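## Task

Place the red earphones inside the small chest's middle drawer and the black earphones inside its lowest drawer. At the end, all drawers must be closed and the chest must be standing upright.

## Robot and tools

Robot: two arms, left_arm and right_arm, each with a two-finger parallel gripper and a wrist camera. In the scene frame the origin sits at table-top height, midway between the arms, with +x pointing out over the table, +y toward left_arm and +z up. The arm names do not correspond to sides of the images. left_arm's base is at about (0.006, 0.302, 0.003) m and right_arm's at about (0.001, -0.303, 0.001) m, both close to level. Each arm reports its gripper pose (end_effector_position in metres, end_effector_quat_wxyz) in its own base frame. That point lies between the finger pads, about 1 cm behind the tips. Fingers point along the gripper's +z and close along its y. Reported poses can be off by a few centimetres, and more at long reach.

Cameras: cam_head_left, cam_head_right, cam_high, cam_low, cam_left_wrist, cam_right_wrist, each 896x504.

A row of 14 numbers drives the arms. Numbers 1 to 7 are left_arm: dx, dy, dz, rx, ry, rz, opening. Numbers 8 to 14 are the same seven for right_arm. Every number lies in [-1, 1]. The six pose numbers are offsets, not poses. They run along that arm's own base axes and are measured from the arm's Hand target as it stands when the action or move begins. Scale: 1.0 is 0.6 m for dx, dy, dz and 180 degrees for rx, ry, rz. The three r numbers form a single rotation vector about the Hand target position. Opening is absolute: +1 is fully open (0.094 m), -1 is closed. Sending six zeros asks an arm for nothing new. Its opening is still a command, so resend its current value or the gripper will shut.

execute_actions(actions, cameras): actions is a list of actions. Each action is a table of 1 to 15 rows, one row per 1/30 s step. A short table repeats its last row until step 15. Each row counts from the pose at the action's start, not from the previous row. Sending the same offset again therefore moves the arm further. An empty actions list returns images and the scene number.

move(target, speed, blend, opening_speed, grip_force, blocking, cameras): moves each gripper in a straight line. target is a single 14-number row or a list of up to 15 rows. Every row is an offset from the same starting Hand targets. speed is in m/s, from 0.002 to 2.9, default 0.25, and turning is limited to twice that in rad/s. blend is a corner-rounding distance in m, default 0, meaning stop at each row. opening_speed is the finger rate per second on the -1..1 scale, at least 0.2; use it to close slowly on something fragile. grip_force is newtons per pad, 10 to 50. It stays set, and lower values close more slowly. blocking=false returns early while the motion carries on. A move is capped at 10 s. It does not avoid obstacles or the other arm. The gripper can lag or overshoot its path, more so when fast or with the arm stretched out. A path that passes close to an arm's own base can whip the elbow round, so route around the base. Faster motion and targets set further past a contact both press harder. The result adds a 'move:' line giving the ending (done, off_target, moving, held, fault) and any limits (paced = clipped, held = steps withheld). done means the arm is at rest within 10 mm and 2 degrees of its target. Neither done nor off_target says anything about contact.

wait(seconds): 0 to 3600; lets time pass and returns early if a running move ends. stop(): brakes a running move. zoom_image(camera, region=[x0,y0,x1,y1]): crops the camera's latest image, at most 504x504 px. read_manual(section): licence text only. finished_scene(scene): ends scene 1 or 2 for good; calls after it run in the next scene.

Results: 'Hand target' is the last commanded pose after clipping, and the next offsets count from it. The gripper often comes to rest short of it. Waiting will not close that gap, so send the remaining distance as an offset. grip_measured is the measured finger opening on the command scale. With nothing held it reads up to about 2.5 mm wide. On a firm grip it reads a little below the object's width. 'Tool commands' shows the current gripper commands. Joint velocities 'within noise' means the arm is still. Joint torques are rough and noisy.

Control quirks: at each step, the commanded orientation is limited to within 40 degrees of the measured one. Small moves may fall short, drift sideways or even go the wrong way. Weight and friction make the gripper sag and tilt, so check the pose after each move and correct any tilt. An arm blocked by something keeps pushing until it is commanded back past its gripper.

Avoid: dropping things or releasing them while they are moving; slamming or hitting hard, especially fixed or heavy objects and the bar, spacers, plate and rail near the bases; any contact between the two arms, including one gripper closing on the other's fingers; strain on the wrist camera cables; anything leaving the table. Holding loads, keeping an arm stretched out or pushing against something unreachable heats the motors. At 75 °C a MOTOR HOT line appears. At 90 °C the arm folds away and is idle for the rest of the scene. Let a hot arm rest with little load. Throughout the scene the simulation keeps running while you think.

Each tool is called after "Request:" in YAML: its name, and indented under it one key for each argument.

## Session

Request:
execute_actions:
  actions: []

Scene clock: 0.00 s.
left_arm: end_effector_position=(+0.3869, +0.0351, +0.0865) grip_measured=+1.000 end_effector_quat_wxyz=(+0.572, -0.073, +0.815, +0.055) | right_arm: end_effector_position=(+0.3954, -0.0195, +0.0701) grip_measured=+1.000 end_effector_quat_wxyz=(+0.532, +0.032, +0.842, -0.088)
Joint positions: left_arm=[0.022 1.538 0.341 0.844 -0.153 -0.05 0.094] | right_arm=[0.051 1.586 0.413 0.729 0.229 -0.017 0.094]
Joint velocities: within noise
Joint torques (N m): no reading
Heat: left arm: 27 °C; right arm: 26 °C.
Hand target: left_arm +0.3909, +0.0354, +0.0963; +0.584, -0.074, +0.806, +0.054 | right_arm +0.3984, -0.0195, +0.0749; +0.538, +0.033, +0.838, -0.087
Tool commands: left_gripper/opening=+1.0 right_gripper/opening=+1.0

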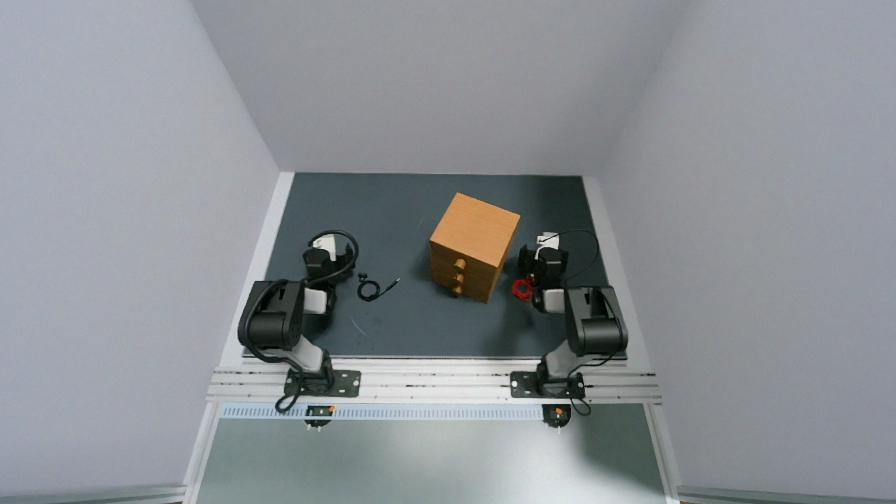

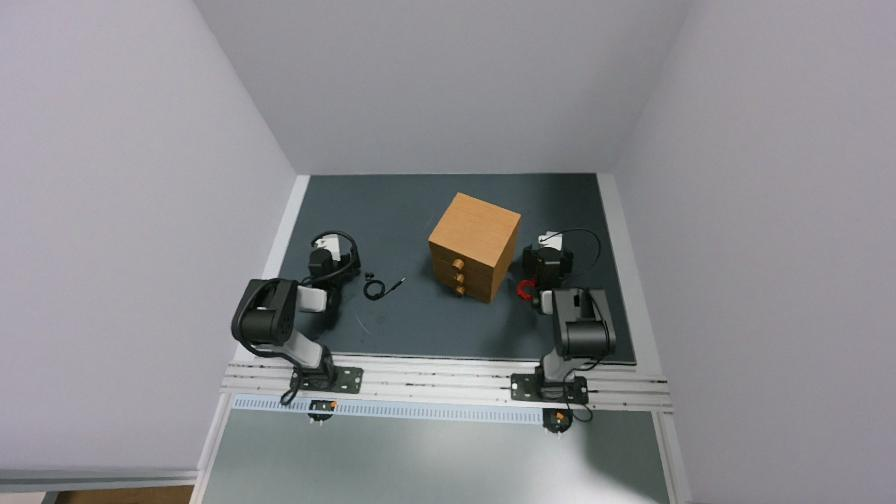

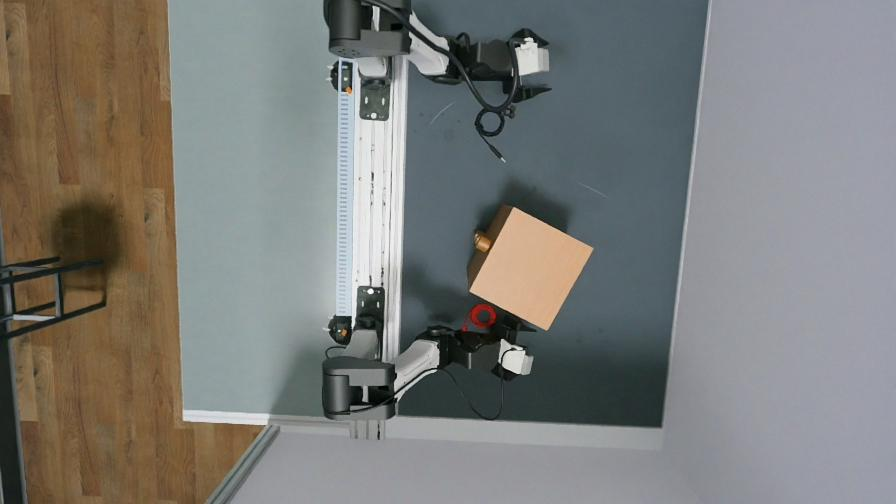

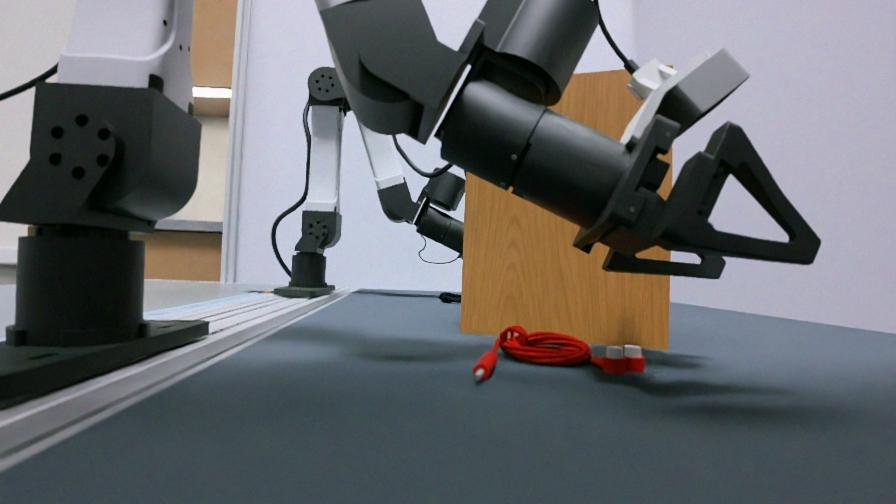

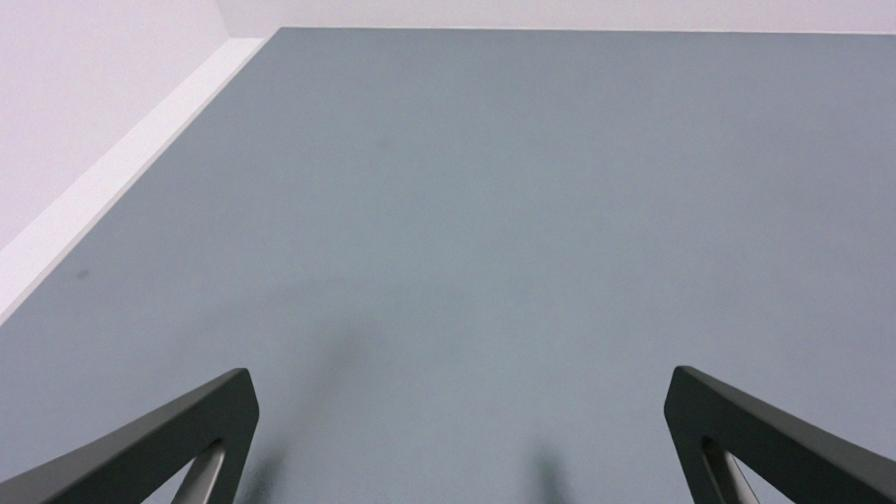

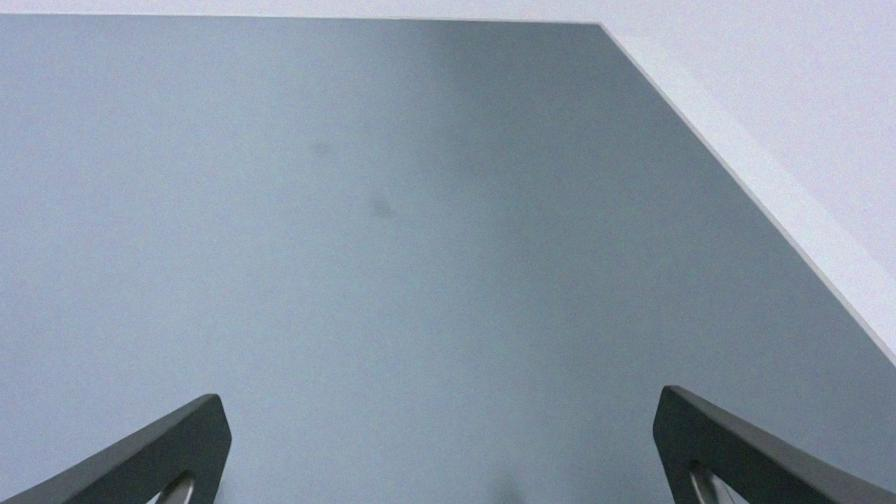

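Request:
zoom_image:
  camera: "cam_high"
  region: [400, 60, 680, 400]

Request:
zoom_image:
  camera: "cam_head_left"
  region: [320, 170, 580, 320]

Request:
zoom_image:
  camera: "cam_low"
  region: [380, 40, 760, 420]

Request:
zoom_image:
  camera: "cam_head_right"
  region: [320, 170, 580, 320]

Scaled by 1.482 from the camera's image (finer frame: 1280x720).

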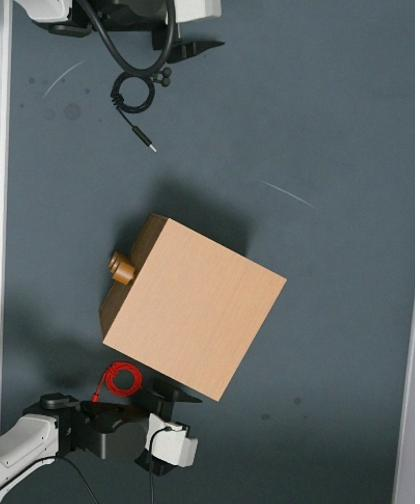

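Scaled by 1.938 from the camera's image (finer frame: 1280x720).

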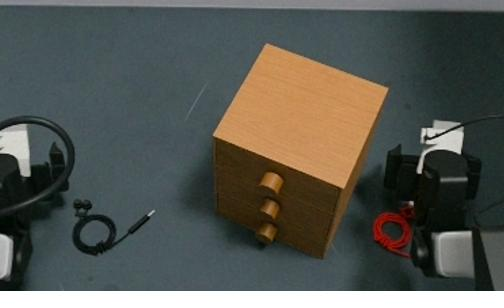

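Scaled by 1.326 from the camera's image (finer frame: 1280x720).

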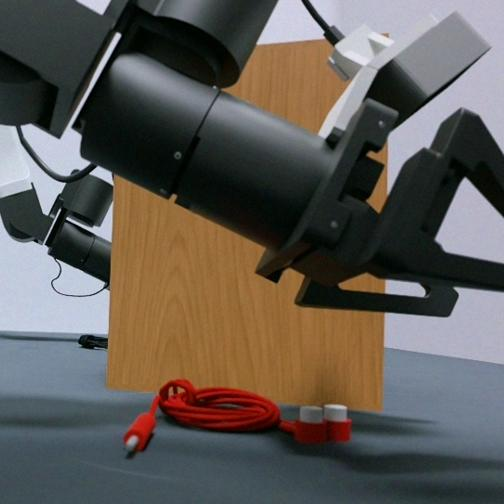

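Scaled by 1.938 from the camera's image (finer frame: 1280x720).

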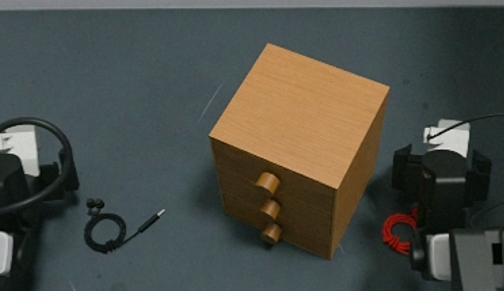

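Request:
move:
  target:
    - [-0.252,-0.309,0.056,-0.001,-0.009,-0.1,0.2,-0.12,0.033,0.08,0.013,0.18,0.035,0.3]
    - [-0.35,-0.574,0.035,-0.0025,-0.0177,-0.1975,0.2,-0.231,0.066,0.158,0.027,0.367,0.0714,0.3]
  blend: [0.05,0]
  speed: 0.5
  cameras: ["all"]

Scene clock: 10.97 s.
left_arm: end_effector_position=(+0.1810, -0.2994, +0.1061) grip_measured=+0.202 end_effector_quat_wxyz=(+0.588, +0.189, +0.778, -0.116) | right_arm: end_effector_position=(+0.2553, +0.0187, +0.1669) grip_measured=+0.302 end_effector_quat_wxyz=(+0.000, -0.085, +0.996, -0.007)
Joint positions: left_arm=[-1.443 1.477 0.412 0.561 -0.948 -0.378 0.056] | right_arm=[0.082 1.52 1.43 -1.481 0.014 -0.088 0.061]
Joint torques (N m): left_arm=[-0.38 -3.89 7.49 1.84 -0.54 -0.19] | right_arm=[-0.12 -4.33 8.1 0.24 -0.05 0]
Heat: left arm: 29 °C; right arm: 27 °C.
Hand target: left_arm +0.1810, -0.3090, +0.1174; +0.594, +0.172, +0.774, -0.132 | right_arm +0.2597, +0.0200, +0.1698; +0.000, -0.087, +0.996, +0.000
Off the commanded pose: left_arm 0.015 m, 3 deg | right_arm 0.006 m, 1 deg.
move: off_target (left_arm)

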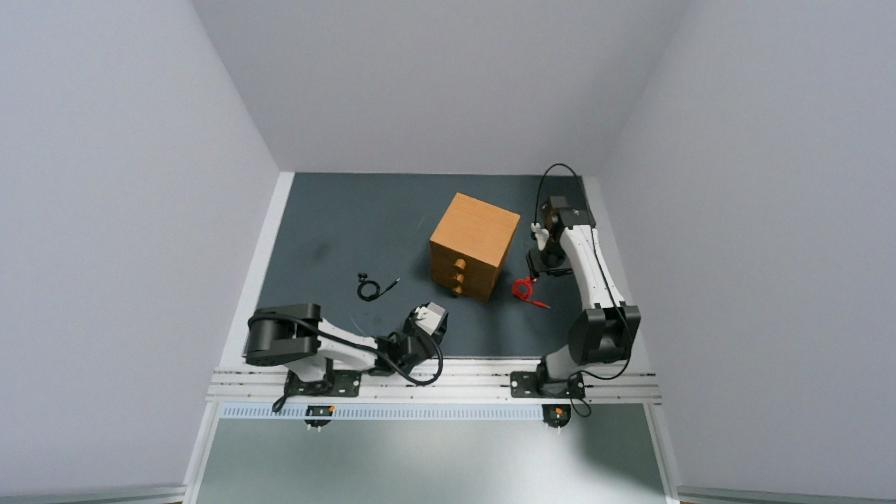

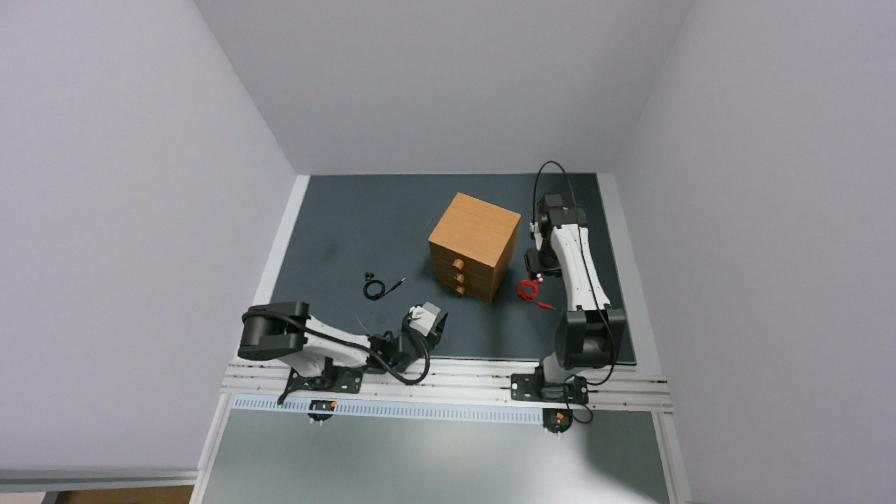

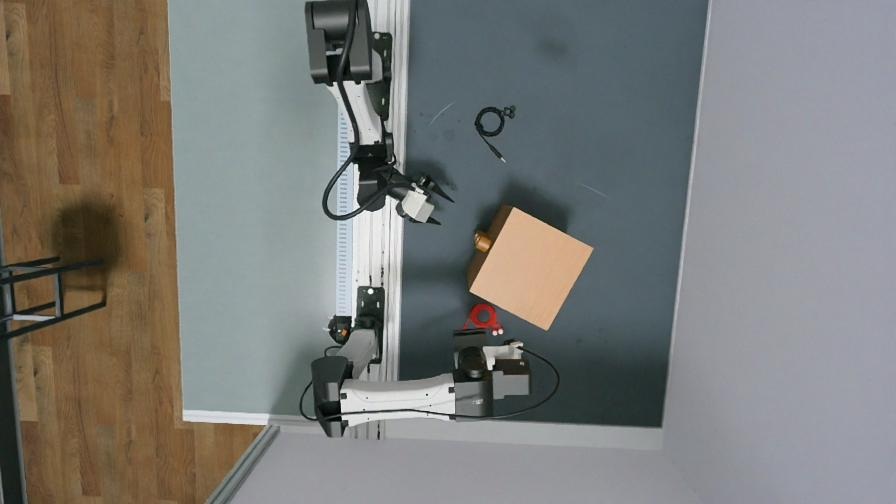

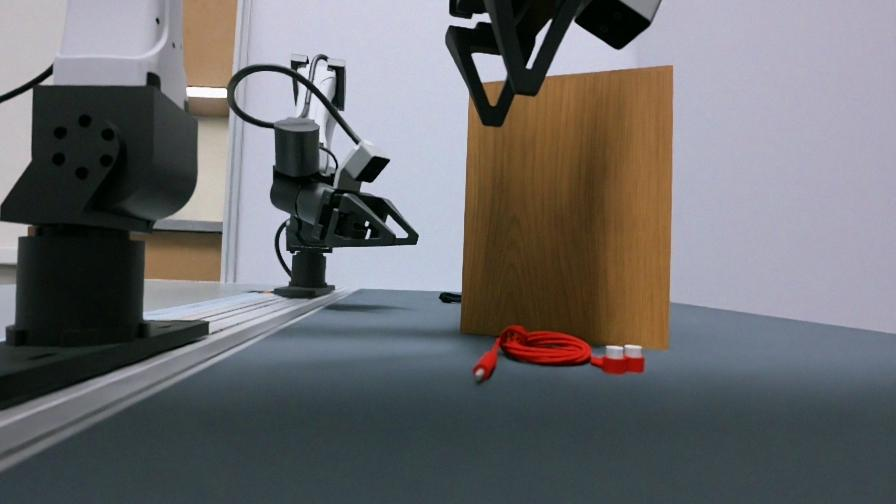

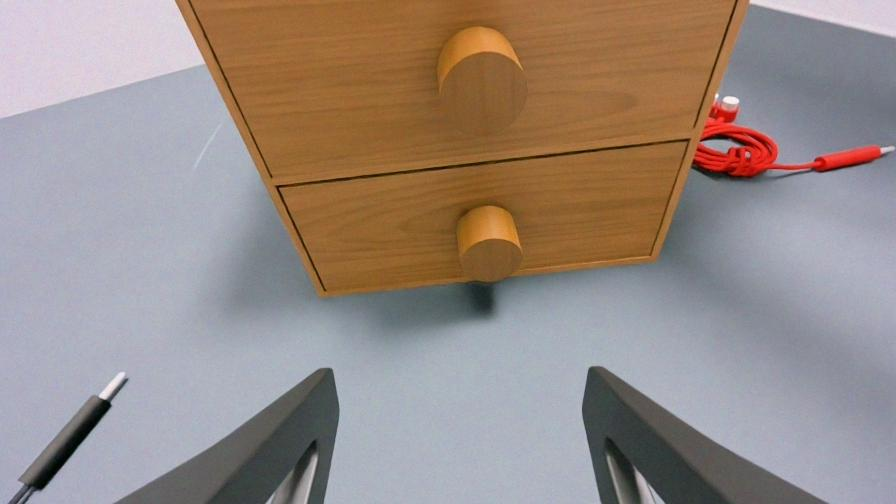

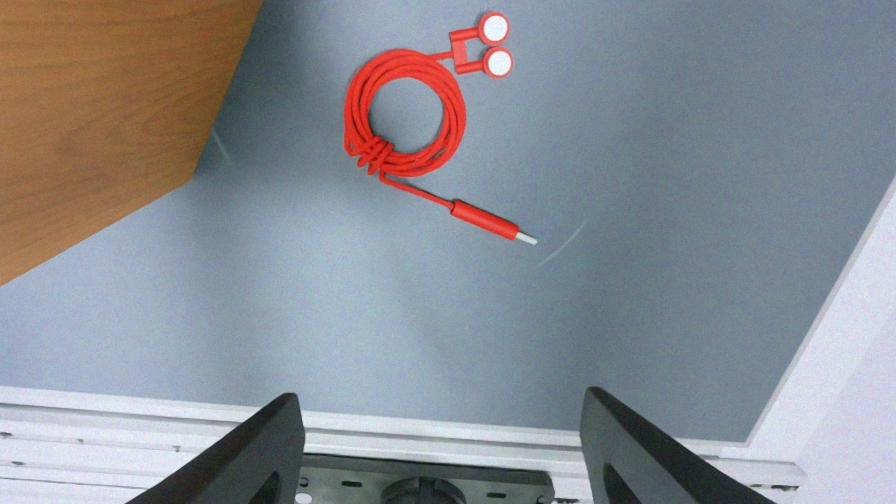

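Request:
move:
  target:
    - [0.0883,-0.0767,0.0393,0,0,0.029,0.2,0.0655,0.0018,-0.1613,0,0,0,-0.15]
    - [0.1855,-0.1117,0.0393,0,0,0.029,0.2,0.0655,0.0018,-0.253,0,0,0,-0.15]
  blend: [0.01,0]
  speed: [0.35,0.2]
  cameras: ["cam_left_wrist","cam_right_wrist","cam_low","cam_high"]

Scene clock: 17.80 s.
left_arm: end_effector_position=(+0.2797, -0.3627, +0.1255) grip_measured=+0.202 end_effector_quat_wxyz=(+0.590, +0.151, +0.789, -0.081) | right_arm: end_effector_position=(+0.2998, +0.0210, +0.0271) grip_measured=-0.148 end_effector_quat_wxyz=(+0.006, -0.086, +0.996, -0.007)
Joint positions: left_arm=[-1.196 1.778 0.829 0.509 -0.821 -0.28 0.056] | right_arm=[0.078 1.744 1.103 -0.918 0.014 -0.094 0.04]
Joint torques (N m): left_arm=[2.35 -6.27 9.26 2.19 0.01 0.07] | right_arm=[-0.28 -5.87 4.21 0.64 -0.05 0]
Heat: left arm: 30 °C; right arm: 28 °C.
Hand target: left_arm +0.2923, -0.3758, +0.1410; +0.600, +0.136, +0.781, -0.105 | right_arm +0.2990, +0.0212, +0.0179; +0.000, -0.087, +0.996, +0.000
Off the commanded pose: left_arm 0.024 m, 4 deg | right_arm 0.009 m, 1 deg.
move: off_target (left_arm)
Images, in order (width x height): cam_high 896x504, cam_low 896x504, cam_left_wrist 896x504, cam_right_wrist 896x504.

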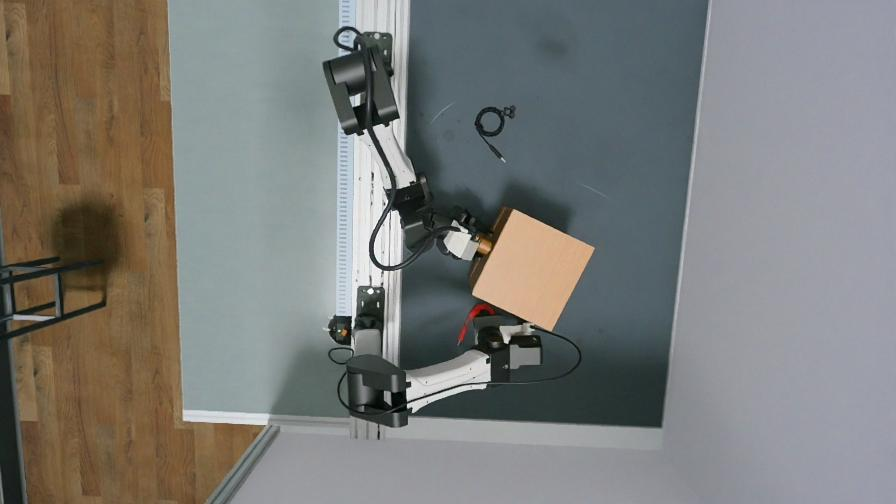

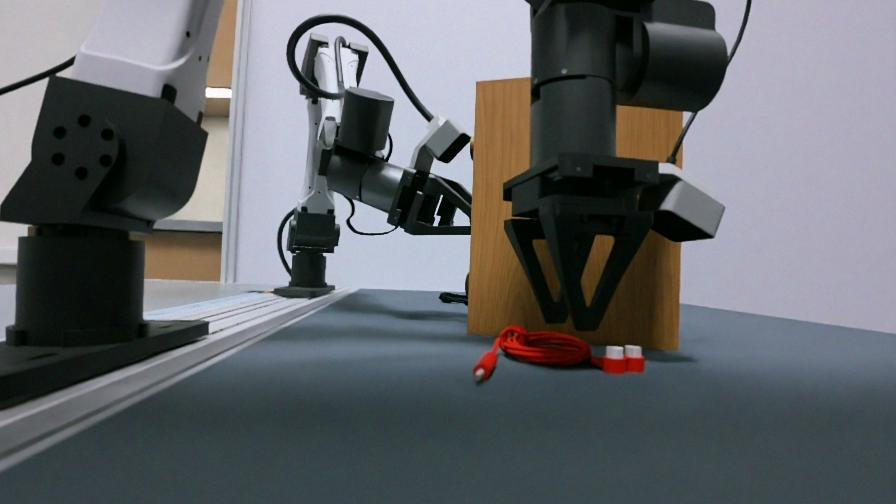

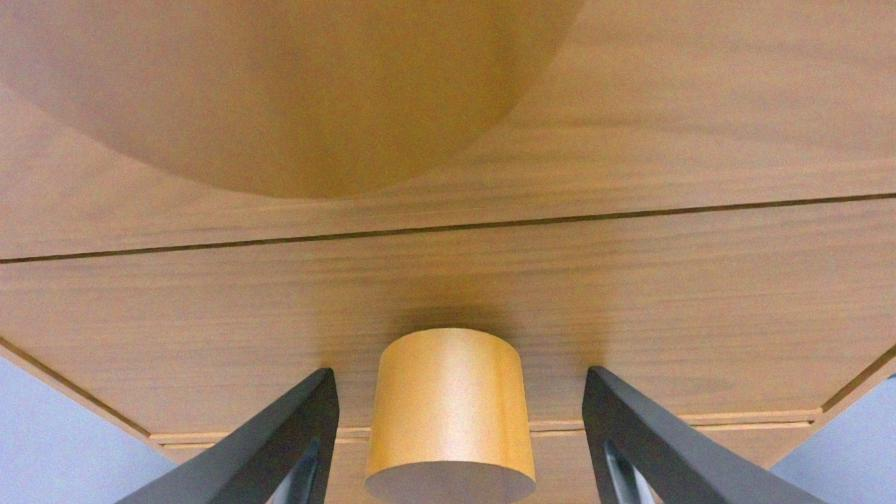

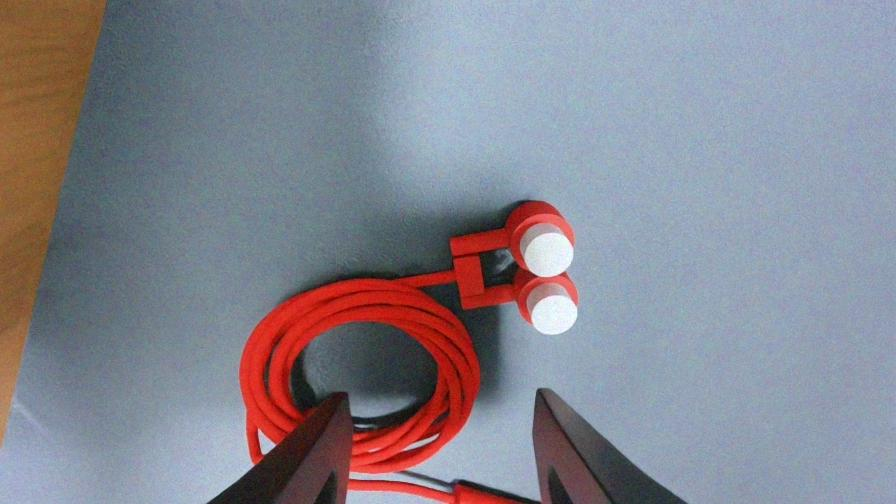

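Request:
move:
  target:
    - [0,0,0,0,0,0,-0.4,-0.0125,-0.005,-0.0225,0,0,0,-0.15]
    - [0,0,0,0,0,0,-0.4,-0.0125,-0.005,-0.0225,0,0,0,-0.82]
    - [-0.2105,0.088,0,0,0,0,-0.4,-0.0125,-0.005,0.387,0,0,0,-0.82]
  speed: [0.1,0.1,0.2]
  cameras: ["cam_left_wrist","cam_right_wrist","cam_head_left","cam_high"]

Scene clock: 24.57 s.
left_arm: end_effector_position=(+0.1668, -0.3221, +0.1221) grip_measured=-0.397 end_effector_quat_wxyz=(+0.585, +0.168, +0.789, -0.083) | right_arm: end_effector_position=(+0.2914, +0.0179, +0.2403) grip_measured=-0.818 end_effector_quat_wxyz=(+0.107, -0.085, +0.991, -0.008)
Joint positions: left_arm=[-1.53 1.533 0.628 0.213 -1.079 -0.561 0.028] | right_arm=[0.069 1.532 1.723 -1.547 0.013 -0.103 0.009]
Joint torques (N m): left_arm=[-0.57 -8.2 5.83 1.75 -0.97 -0.22] | right_arm=[-0.2 -6.78 7.66 0.75 -0.04 0]
Heat: left arm: 31 °C; right arm: 29 °C.
Hand target: left_arm +0.1660, -0.3230, +0.1408; +0.600, +0.136, +0.781, -0.105 | right_arm +0.2915, +0.0182, +0.2502; +0.000, -0.087, +0.996, +0.000
Off the commanded pose: left_arm 0.019 m, 5 deg | right_arm 0.010 m, 12 deg.
joint sent to its limit (right arm) — joint 4 (wrist pitch), lower limit. The joint targets are off in orientation, not in position.
move: off_target (left_arm, right_arm)
Images, in order (width x height): cam_head_left 896x504, cam_high 896x504, cam_left_wrist 896x504, cam_right_wrist 896x504.

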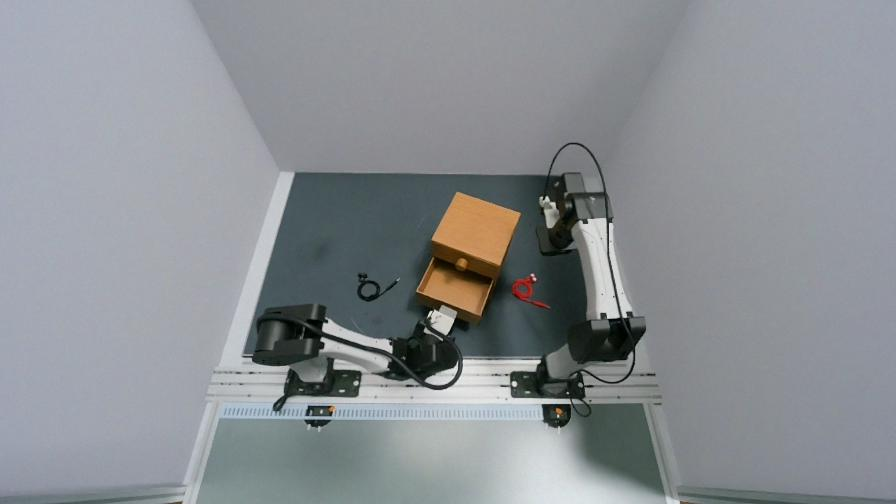

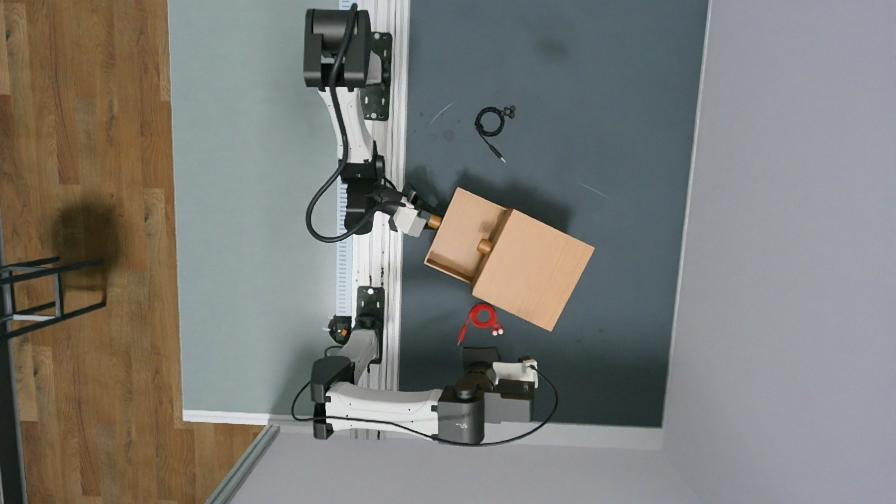

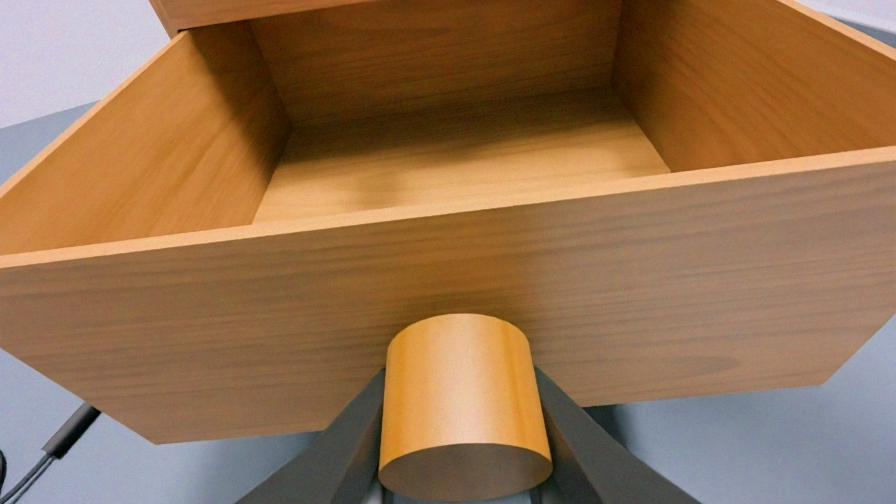

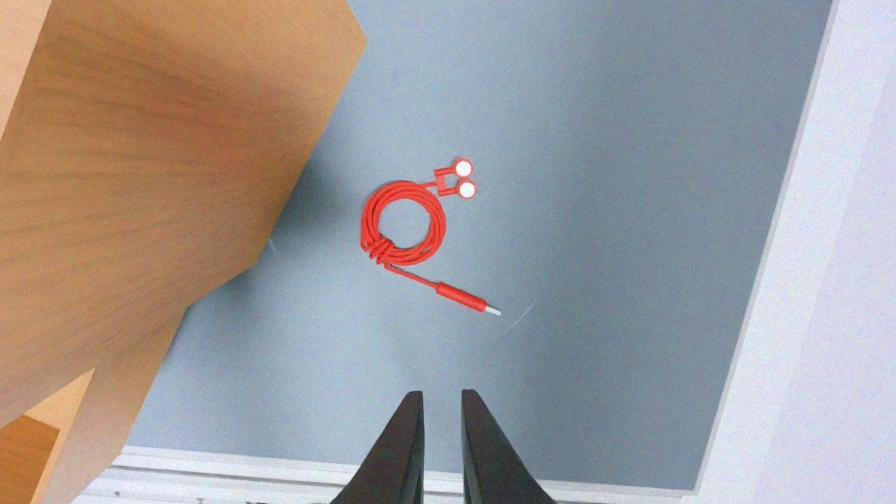

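Request:
zoom_image:
  camera: "cam_right_wrist"
  region: [0, 180, 380, 504]

Request:
zoom_image:
  camera: "cam_high"
  region: [380, 160, 620, 360]

Scaled by 1.326 from the camera's image (finer frame: 1280x720).

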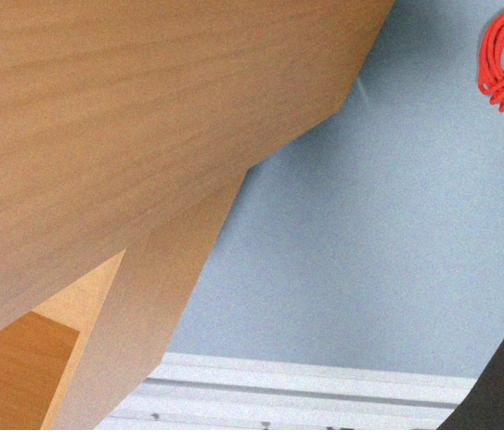

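Scaled by 2.100 from the camera's image (finer frame: 1280x720).

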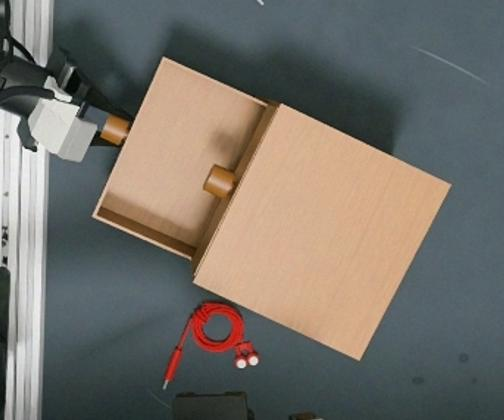

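Request:
move:
  target:
    - [-0.0189,0.0067,0,0,0,0,-0.4,0,0,-0.3337,0,0,0,-0.15]
    - [-0.0189,0.0067,0,0,0,0,-0.4,0,0,-0.422,0,0,0,-0.15]
    - [-0.0189,0.0067,0,0,0,0,-0.4,0,0,-0.422,0,0,0,-0.82]
  speed: [0.35,0.1,0.1]
  blend: [0.01,0,0]
  cameras: ["cam_right_wrist","cam_low"]

Scene clock: 40.50 s.
left_arm: end_effector_position=(+0.1551, -0.3178, +0.1216) grip_measured=-0.397 end_effector_quat_wxyz=(+0.584, +0.169, +0.790, -0.083) | right_arm: end_effector_position=(+0.2926, +0.0179, +0.0054) grip_measured=-0.817 end_effector_quat_wxyz=(+0.005, -0.086, +0.996, -0.007)
Joint positions: left_arm=[-1.573 1.516 0.628 0.138 -1.109 -0.625 0.028] | right_arm=[0.069 1.755 1.021 -0.826 0.013 -0.104 0.009]
Joint torques (N m): left_arm=[-0.57 -7.98 6.02 1.67 -1.05 -0.23] | right_arm=[-0.27 -5.81 4.1 0.63 -0.05 0.01]
Heat: left arm: 32 °C; right arm: 30 °C.
Hand target: left_arm +0.1546, -0.3191, +0.1409; +0.600, +0.136, +0.781, -0.105 | right_arm +0.2915, +0.0181, -0.0030; +0.000, -0.087, +0.996, +0.000
Off the commanded pose: left_arm 0.019 m, 5 deg | right_arm 0.009 m, 1 deg.
move: off_target (left_arm)
Images, in order (width x height): cam_low 896x504, cam_right_wrist 896x504.

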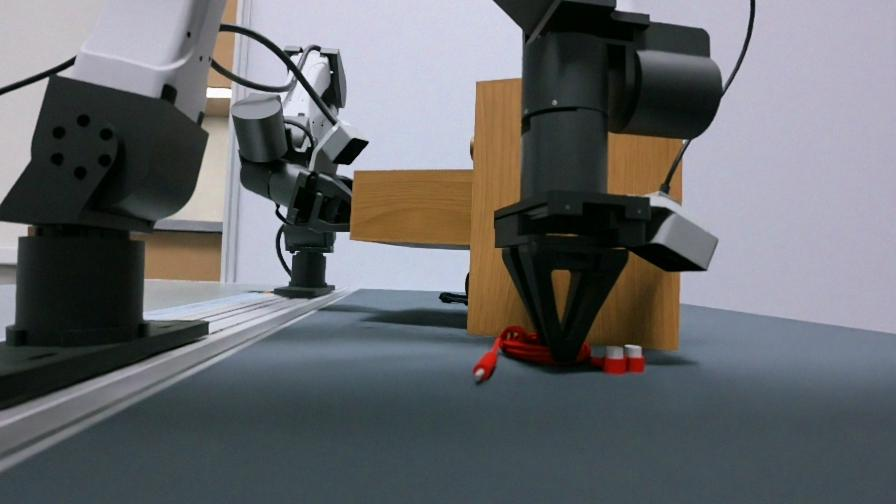

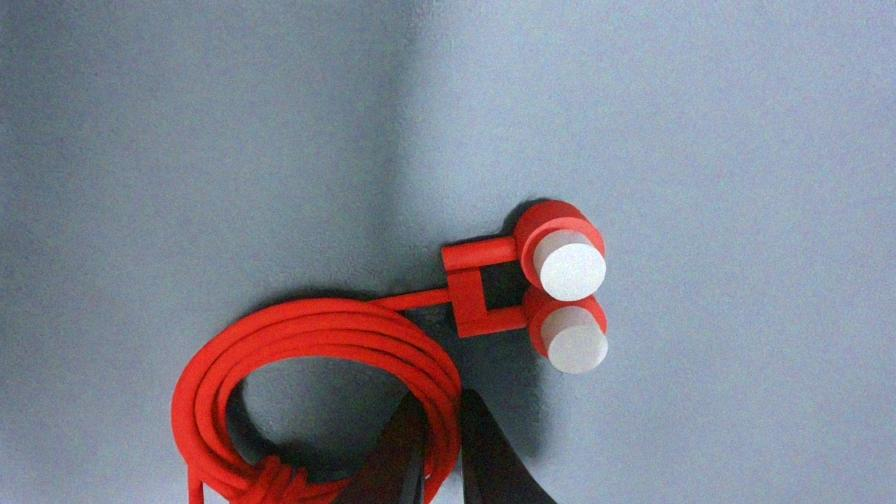

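Request:
move:
  target:
    - [0,0,0,0,0,0,-0.4,0,0,0,0,0,0,-0.95]
    - [0,0,0,0,0,0,-0.4,0,0,0.3,0,0,0,-0.95]
  speed: [0.1,0.3]
  cameras: ["cam_right_wrist","cam_low"]

Scene clock: 43.33 s.
left_arm: end_effector_position=(+0.1551, -0.3178, +0.1216) grip_measured=-0.397 end_effector_quat_wxyz=(+0.584, +0.169, +0.790, -0.083) | right_arm: end_effector_position=(+0.2870, +0.0177, +0.1751) grip_measured=-0.938 end_effector_quat_wxyz=(+0.001, -0.086, +0.996, -0.006)
Joint positions: left_arm=[-1.573 1.516 0.628 0.138 -1.109 -0.625 0.028] | right_arm=[0.069 1.643 1.588 -1.513 0.012 -0.104 0.003]
Joint torques (N m): left_arm=[-0.57 -7.98 6.02 1.67 -1.05 -0.23] | right_arm=[-0.28 -5.3 8.09 0.27 -0.04 0]
Heat: left arm: 32 °C; right arm: 30 °C.
Hand target: left_arm +0.1546, -0.3191, +0.1409; +0.600, +0.136, +0.781, -0.105 | right_arm +0.2916, +0.0181, +0.1770; +0.000, -0.087, +0.996, +0.000
Off the commanded pose: left_arm 0.019 m, 5 deg | right_arm 0.005 m, 1 deg.
move: done
Images, in order (width x height): cam_low 896x504, cam_right_wrist 896x504.

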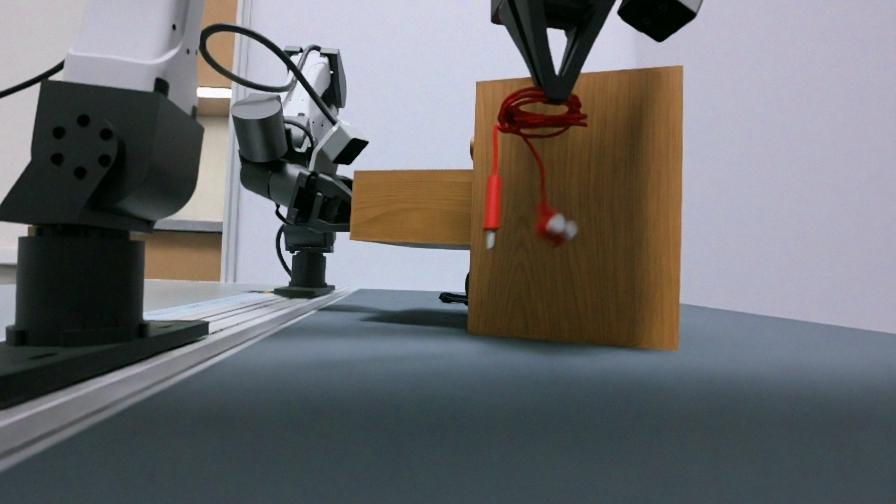

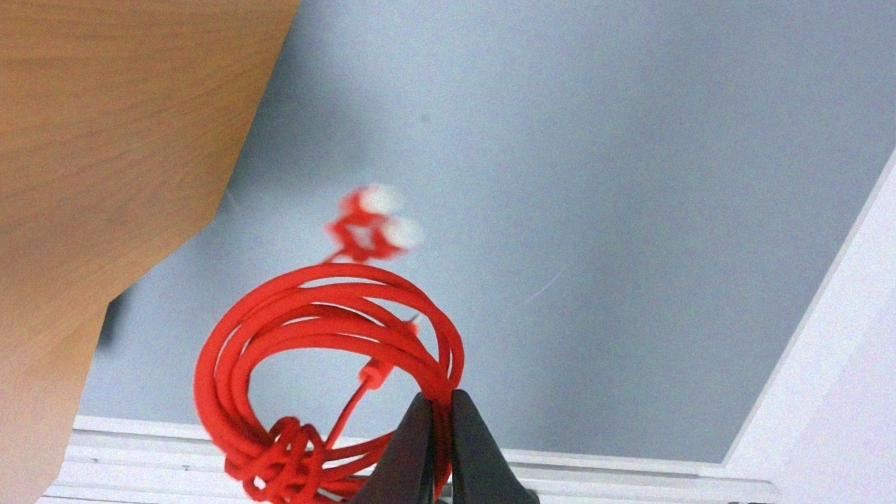

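Request:
move:
  target:
    - [0,0,0,0,0,0,-0.4,-0.1693,0.1365,0.1417,0.02,-0.08,0.12,-0.95]
    - [0,0,0,0,0,0,-0.4,-0.1693,0.2448,0.1467,0.025,-0.06,0.2,-0.95]
    - [0,0,0,0,0,0,-0.4,-0.0858,0.4472,0.1417,0.0338,-0.0465,0.2883,-0.95]
  speed: [0.3,0.3,0.25]
  blend: [0.03,0.03,0]
  cameras: ["cam_right_wrist","cam_low","cam_high","cam_head_left"]

Scene clock: 47.70 s.
left_arm: end_effector_position=(+0.1551, -0.3178, +0.1216) grip_measured=-0.397 end_effector_quat_wxyz=(+0.584, +0.169, +0.790, -0.083) | right_arm: end_effector_position=(+0.2386, +0.2795, +0.2613) grip_measured=-0.938 end_effector_quat_wxyz=(+0.139, -0.502, +0.851, +0.060)
Joint positions: left_arm=[-1.573 1.516 0.628 0.138 -1.109 -0.625 0.028] | right_arm=[0.852 1.783 2.067 -1.554 -0.026 -0.21 0.003]
Joint torques (N m): left_arm=[-0.55 -7.98 6.01 1.67 -1.06 -0.23] | right_arm=[0.68 -6.11 7.77 1.02 -0.06 0.02]
Heat: left arm: 32 °C; right arm: 31 °C.
Hand target: left_arm +0.1546, -0.3191, +0.1409; +0.600, +0.136, +0.781, -0.105 | right_arm +0.2401, +0.2864, +0.2620; +0.075, -0.513, +0.854, +0.045
Off the commanded pose: left_arm 0.019 m, 5 deg | right_arm 0.007 m, 8 deg.
joint sent to its limit (right arm) — joint 4 (wrist pitch), lower limit. The joint targets are off in orientation, not in position.
move: off_target (right_arm)
Images, in order (width x height): cam_head_left 896x504, cam_high 896x504, cam_low 896x504, cam_right_wrist 896x504.

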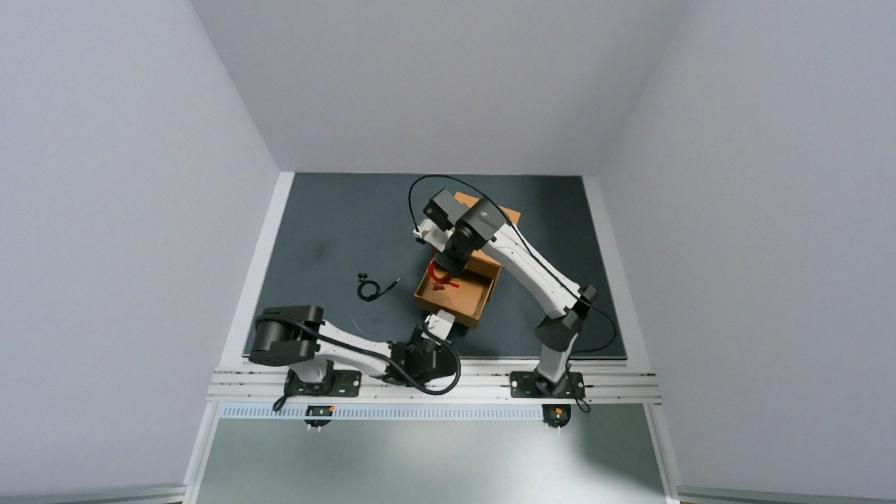

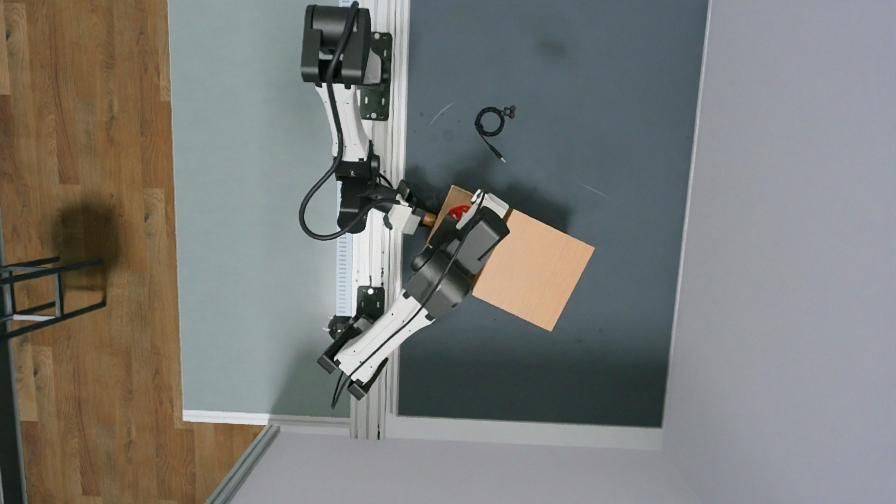

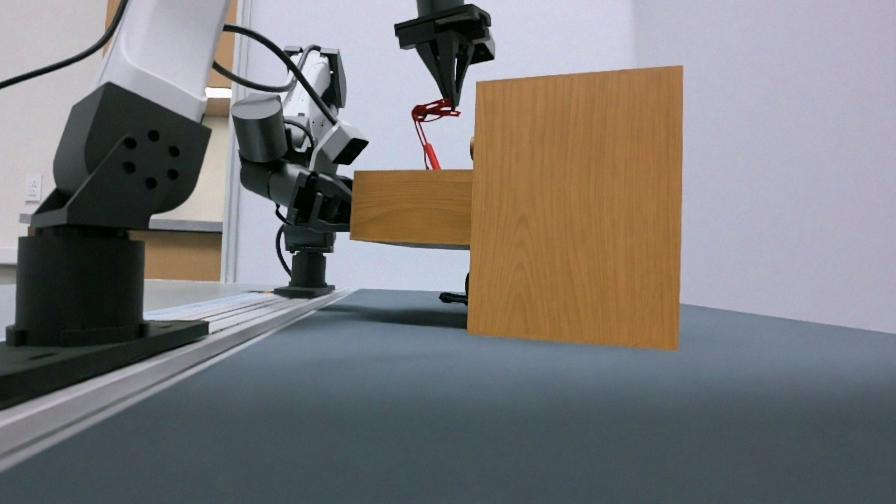

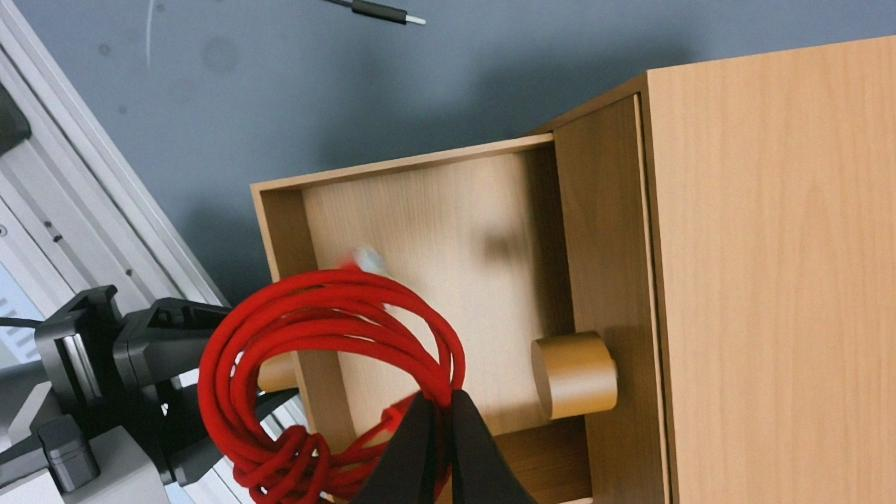

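Request:
move:
  target:
    - [0,0,0,0,0,0,-0.4,0.014,0.011,-0.2283,0,0,0,-0.95]
    - [0,0,0,0,0,0,-0.4,0.014,0.011,-0.2283,0,0,0,-0.55]
    - [0,0,0,0,0,0,-0.4,0.014,0.011,-0.02,0,0,0,-0.55]
  speed: [0.2,0.1,0.25]
  cameras: ["cam_right_wrist","cam_low"]

Scene clock: 52.33 s.
left_arm: end_effector_position=(+0.1551, -0.3177, +0.1214) grip_measured=-0.397 end_effector_quat_wxyz=(+0.584, +0.169, +0.790, -0.082) | right_arm: end_effector_position=(+0.2465, +0.2901, +0.2502) grip_measured=-0.552 end_effector_quat_wxyz=(+0.129, -0.508, +0.850, +0.059)
Joint positions: left_arm=[-1.573 1.516 0.628 0.137 -1.109 -0.626 0.028] | right_arm=[0.852 1.838 2.093 -1.543 -0.032 -0.221 0.021]
Joint torques (N m): left_arm=[-0.57 -7.98 6.01 1.69 -1.05 -0.23] | right_arm=[0.12 -6.69 7.79 0.87 -0.03 0.04]
Heat: left arm: 32 °C; right arm: 31 °C.
Hand target: left_arm +0.1546, -0.3191, +0.1409; +0.600, +0.136, +0.781, -0.105 | right_arm +0.2485, +0.2930, +0.2501; +0.075, -0.513, +0.854, +0.045
Off the commanded pose: left_arm 0.019 m, 5 deg | right_arm 0.004 m, 7 deg.
joint sent to its limit (right arm) — joint 4 (wrist pitch), lower limit. The joint targets are off in orientation, not in position.
move: off_target (right_arm); target 2's new opening was sent with right_arm's hand 0.011 m and 1 deg from that target
Images, in order (width x height): cam_low 896x504, cam_right_wrist 896x504.

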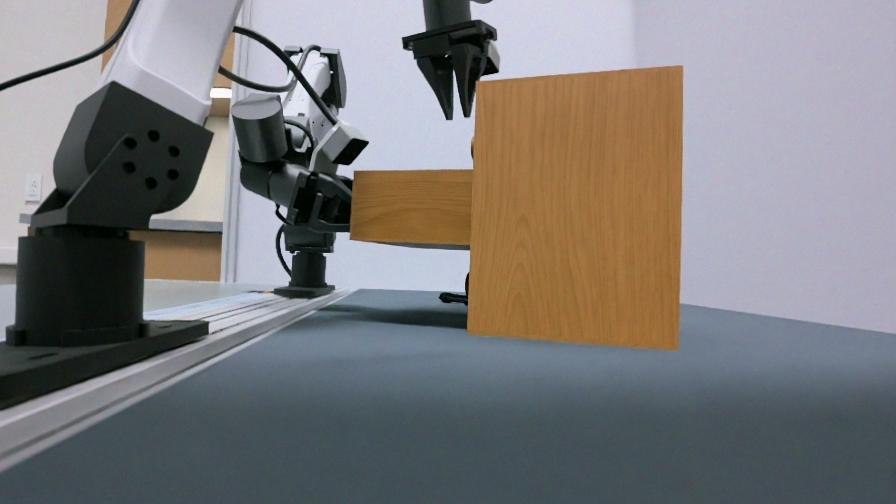

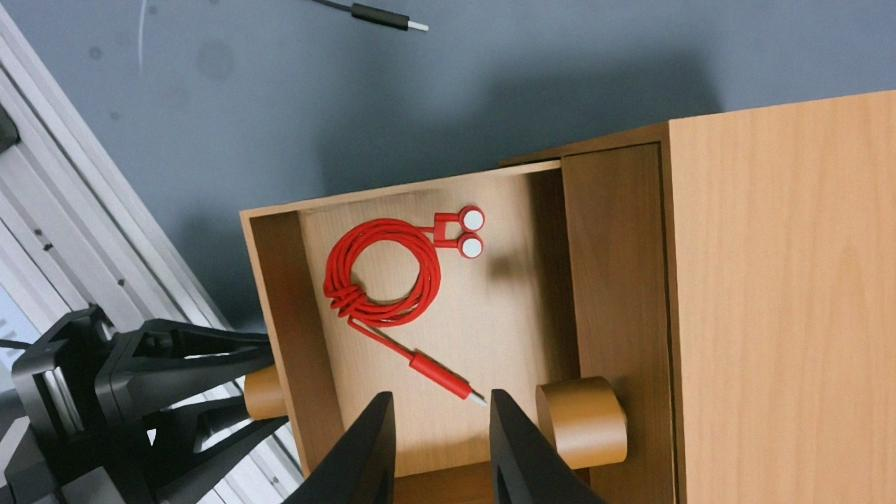

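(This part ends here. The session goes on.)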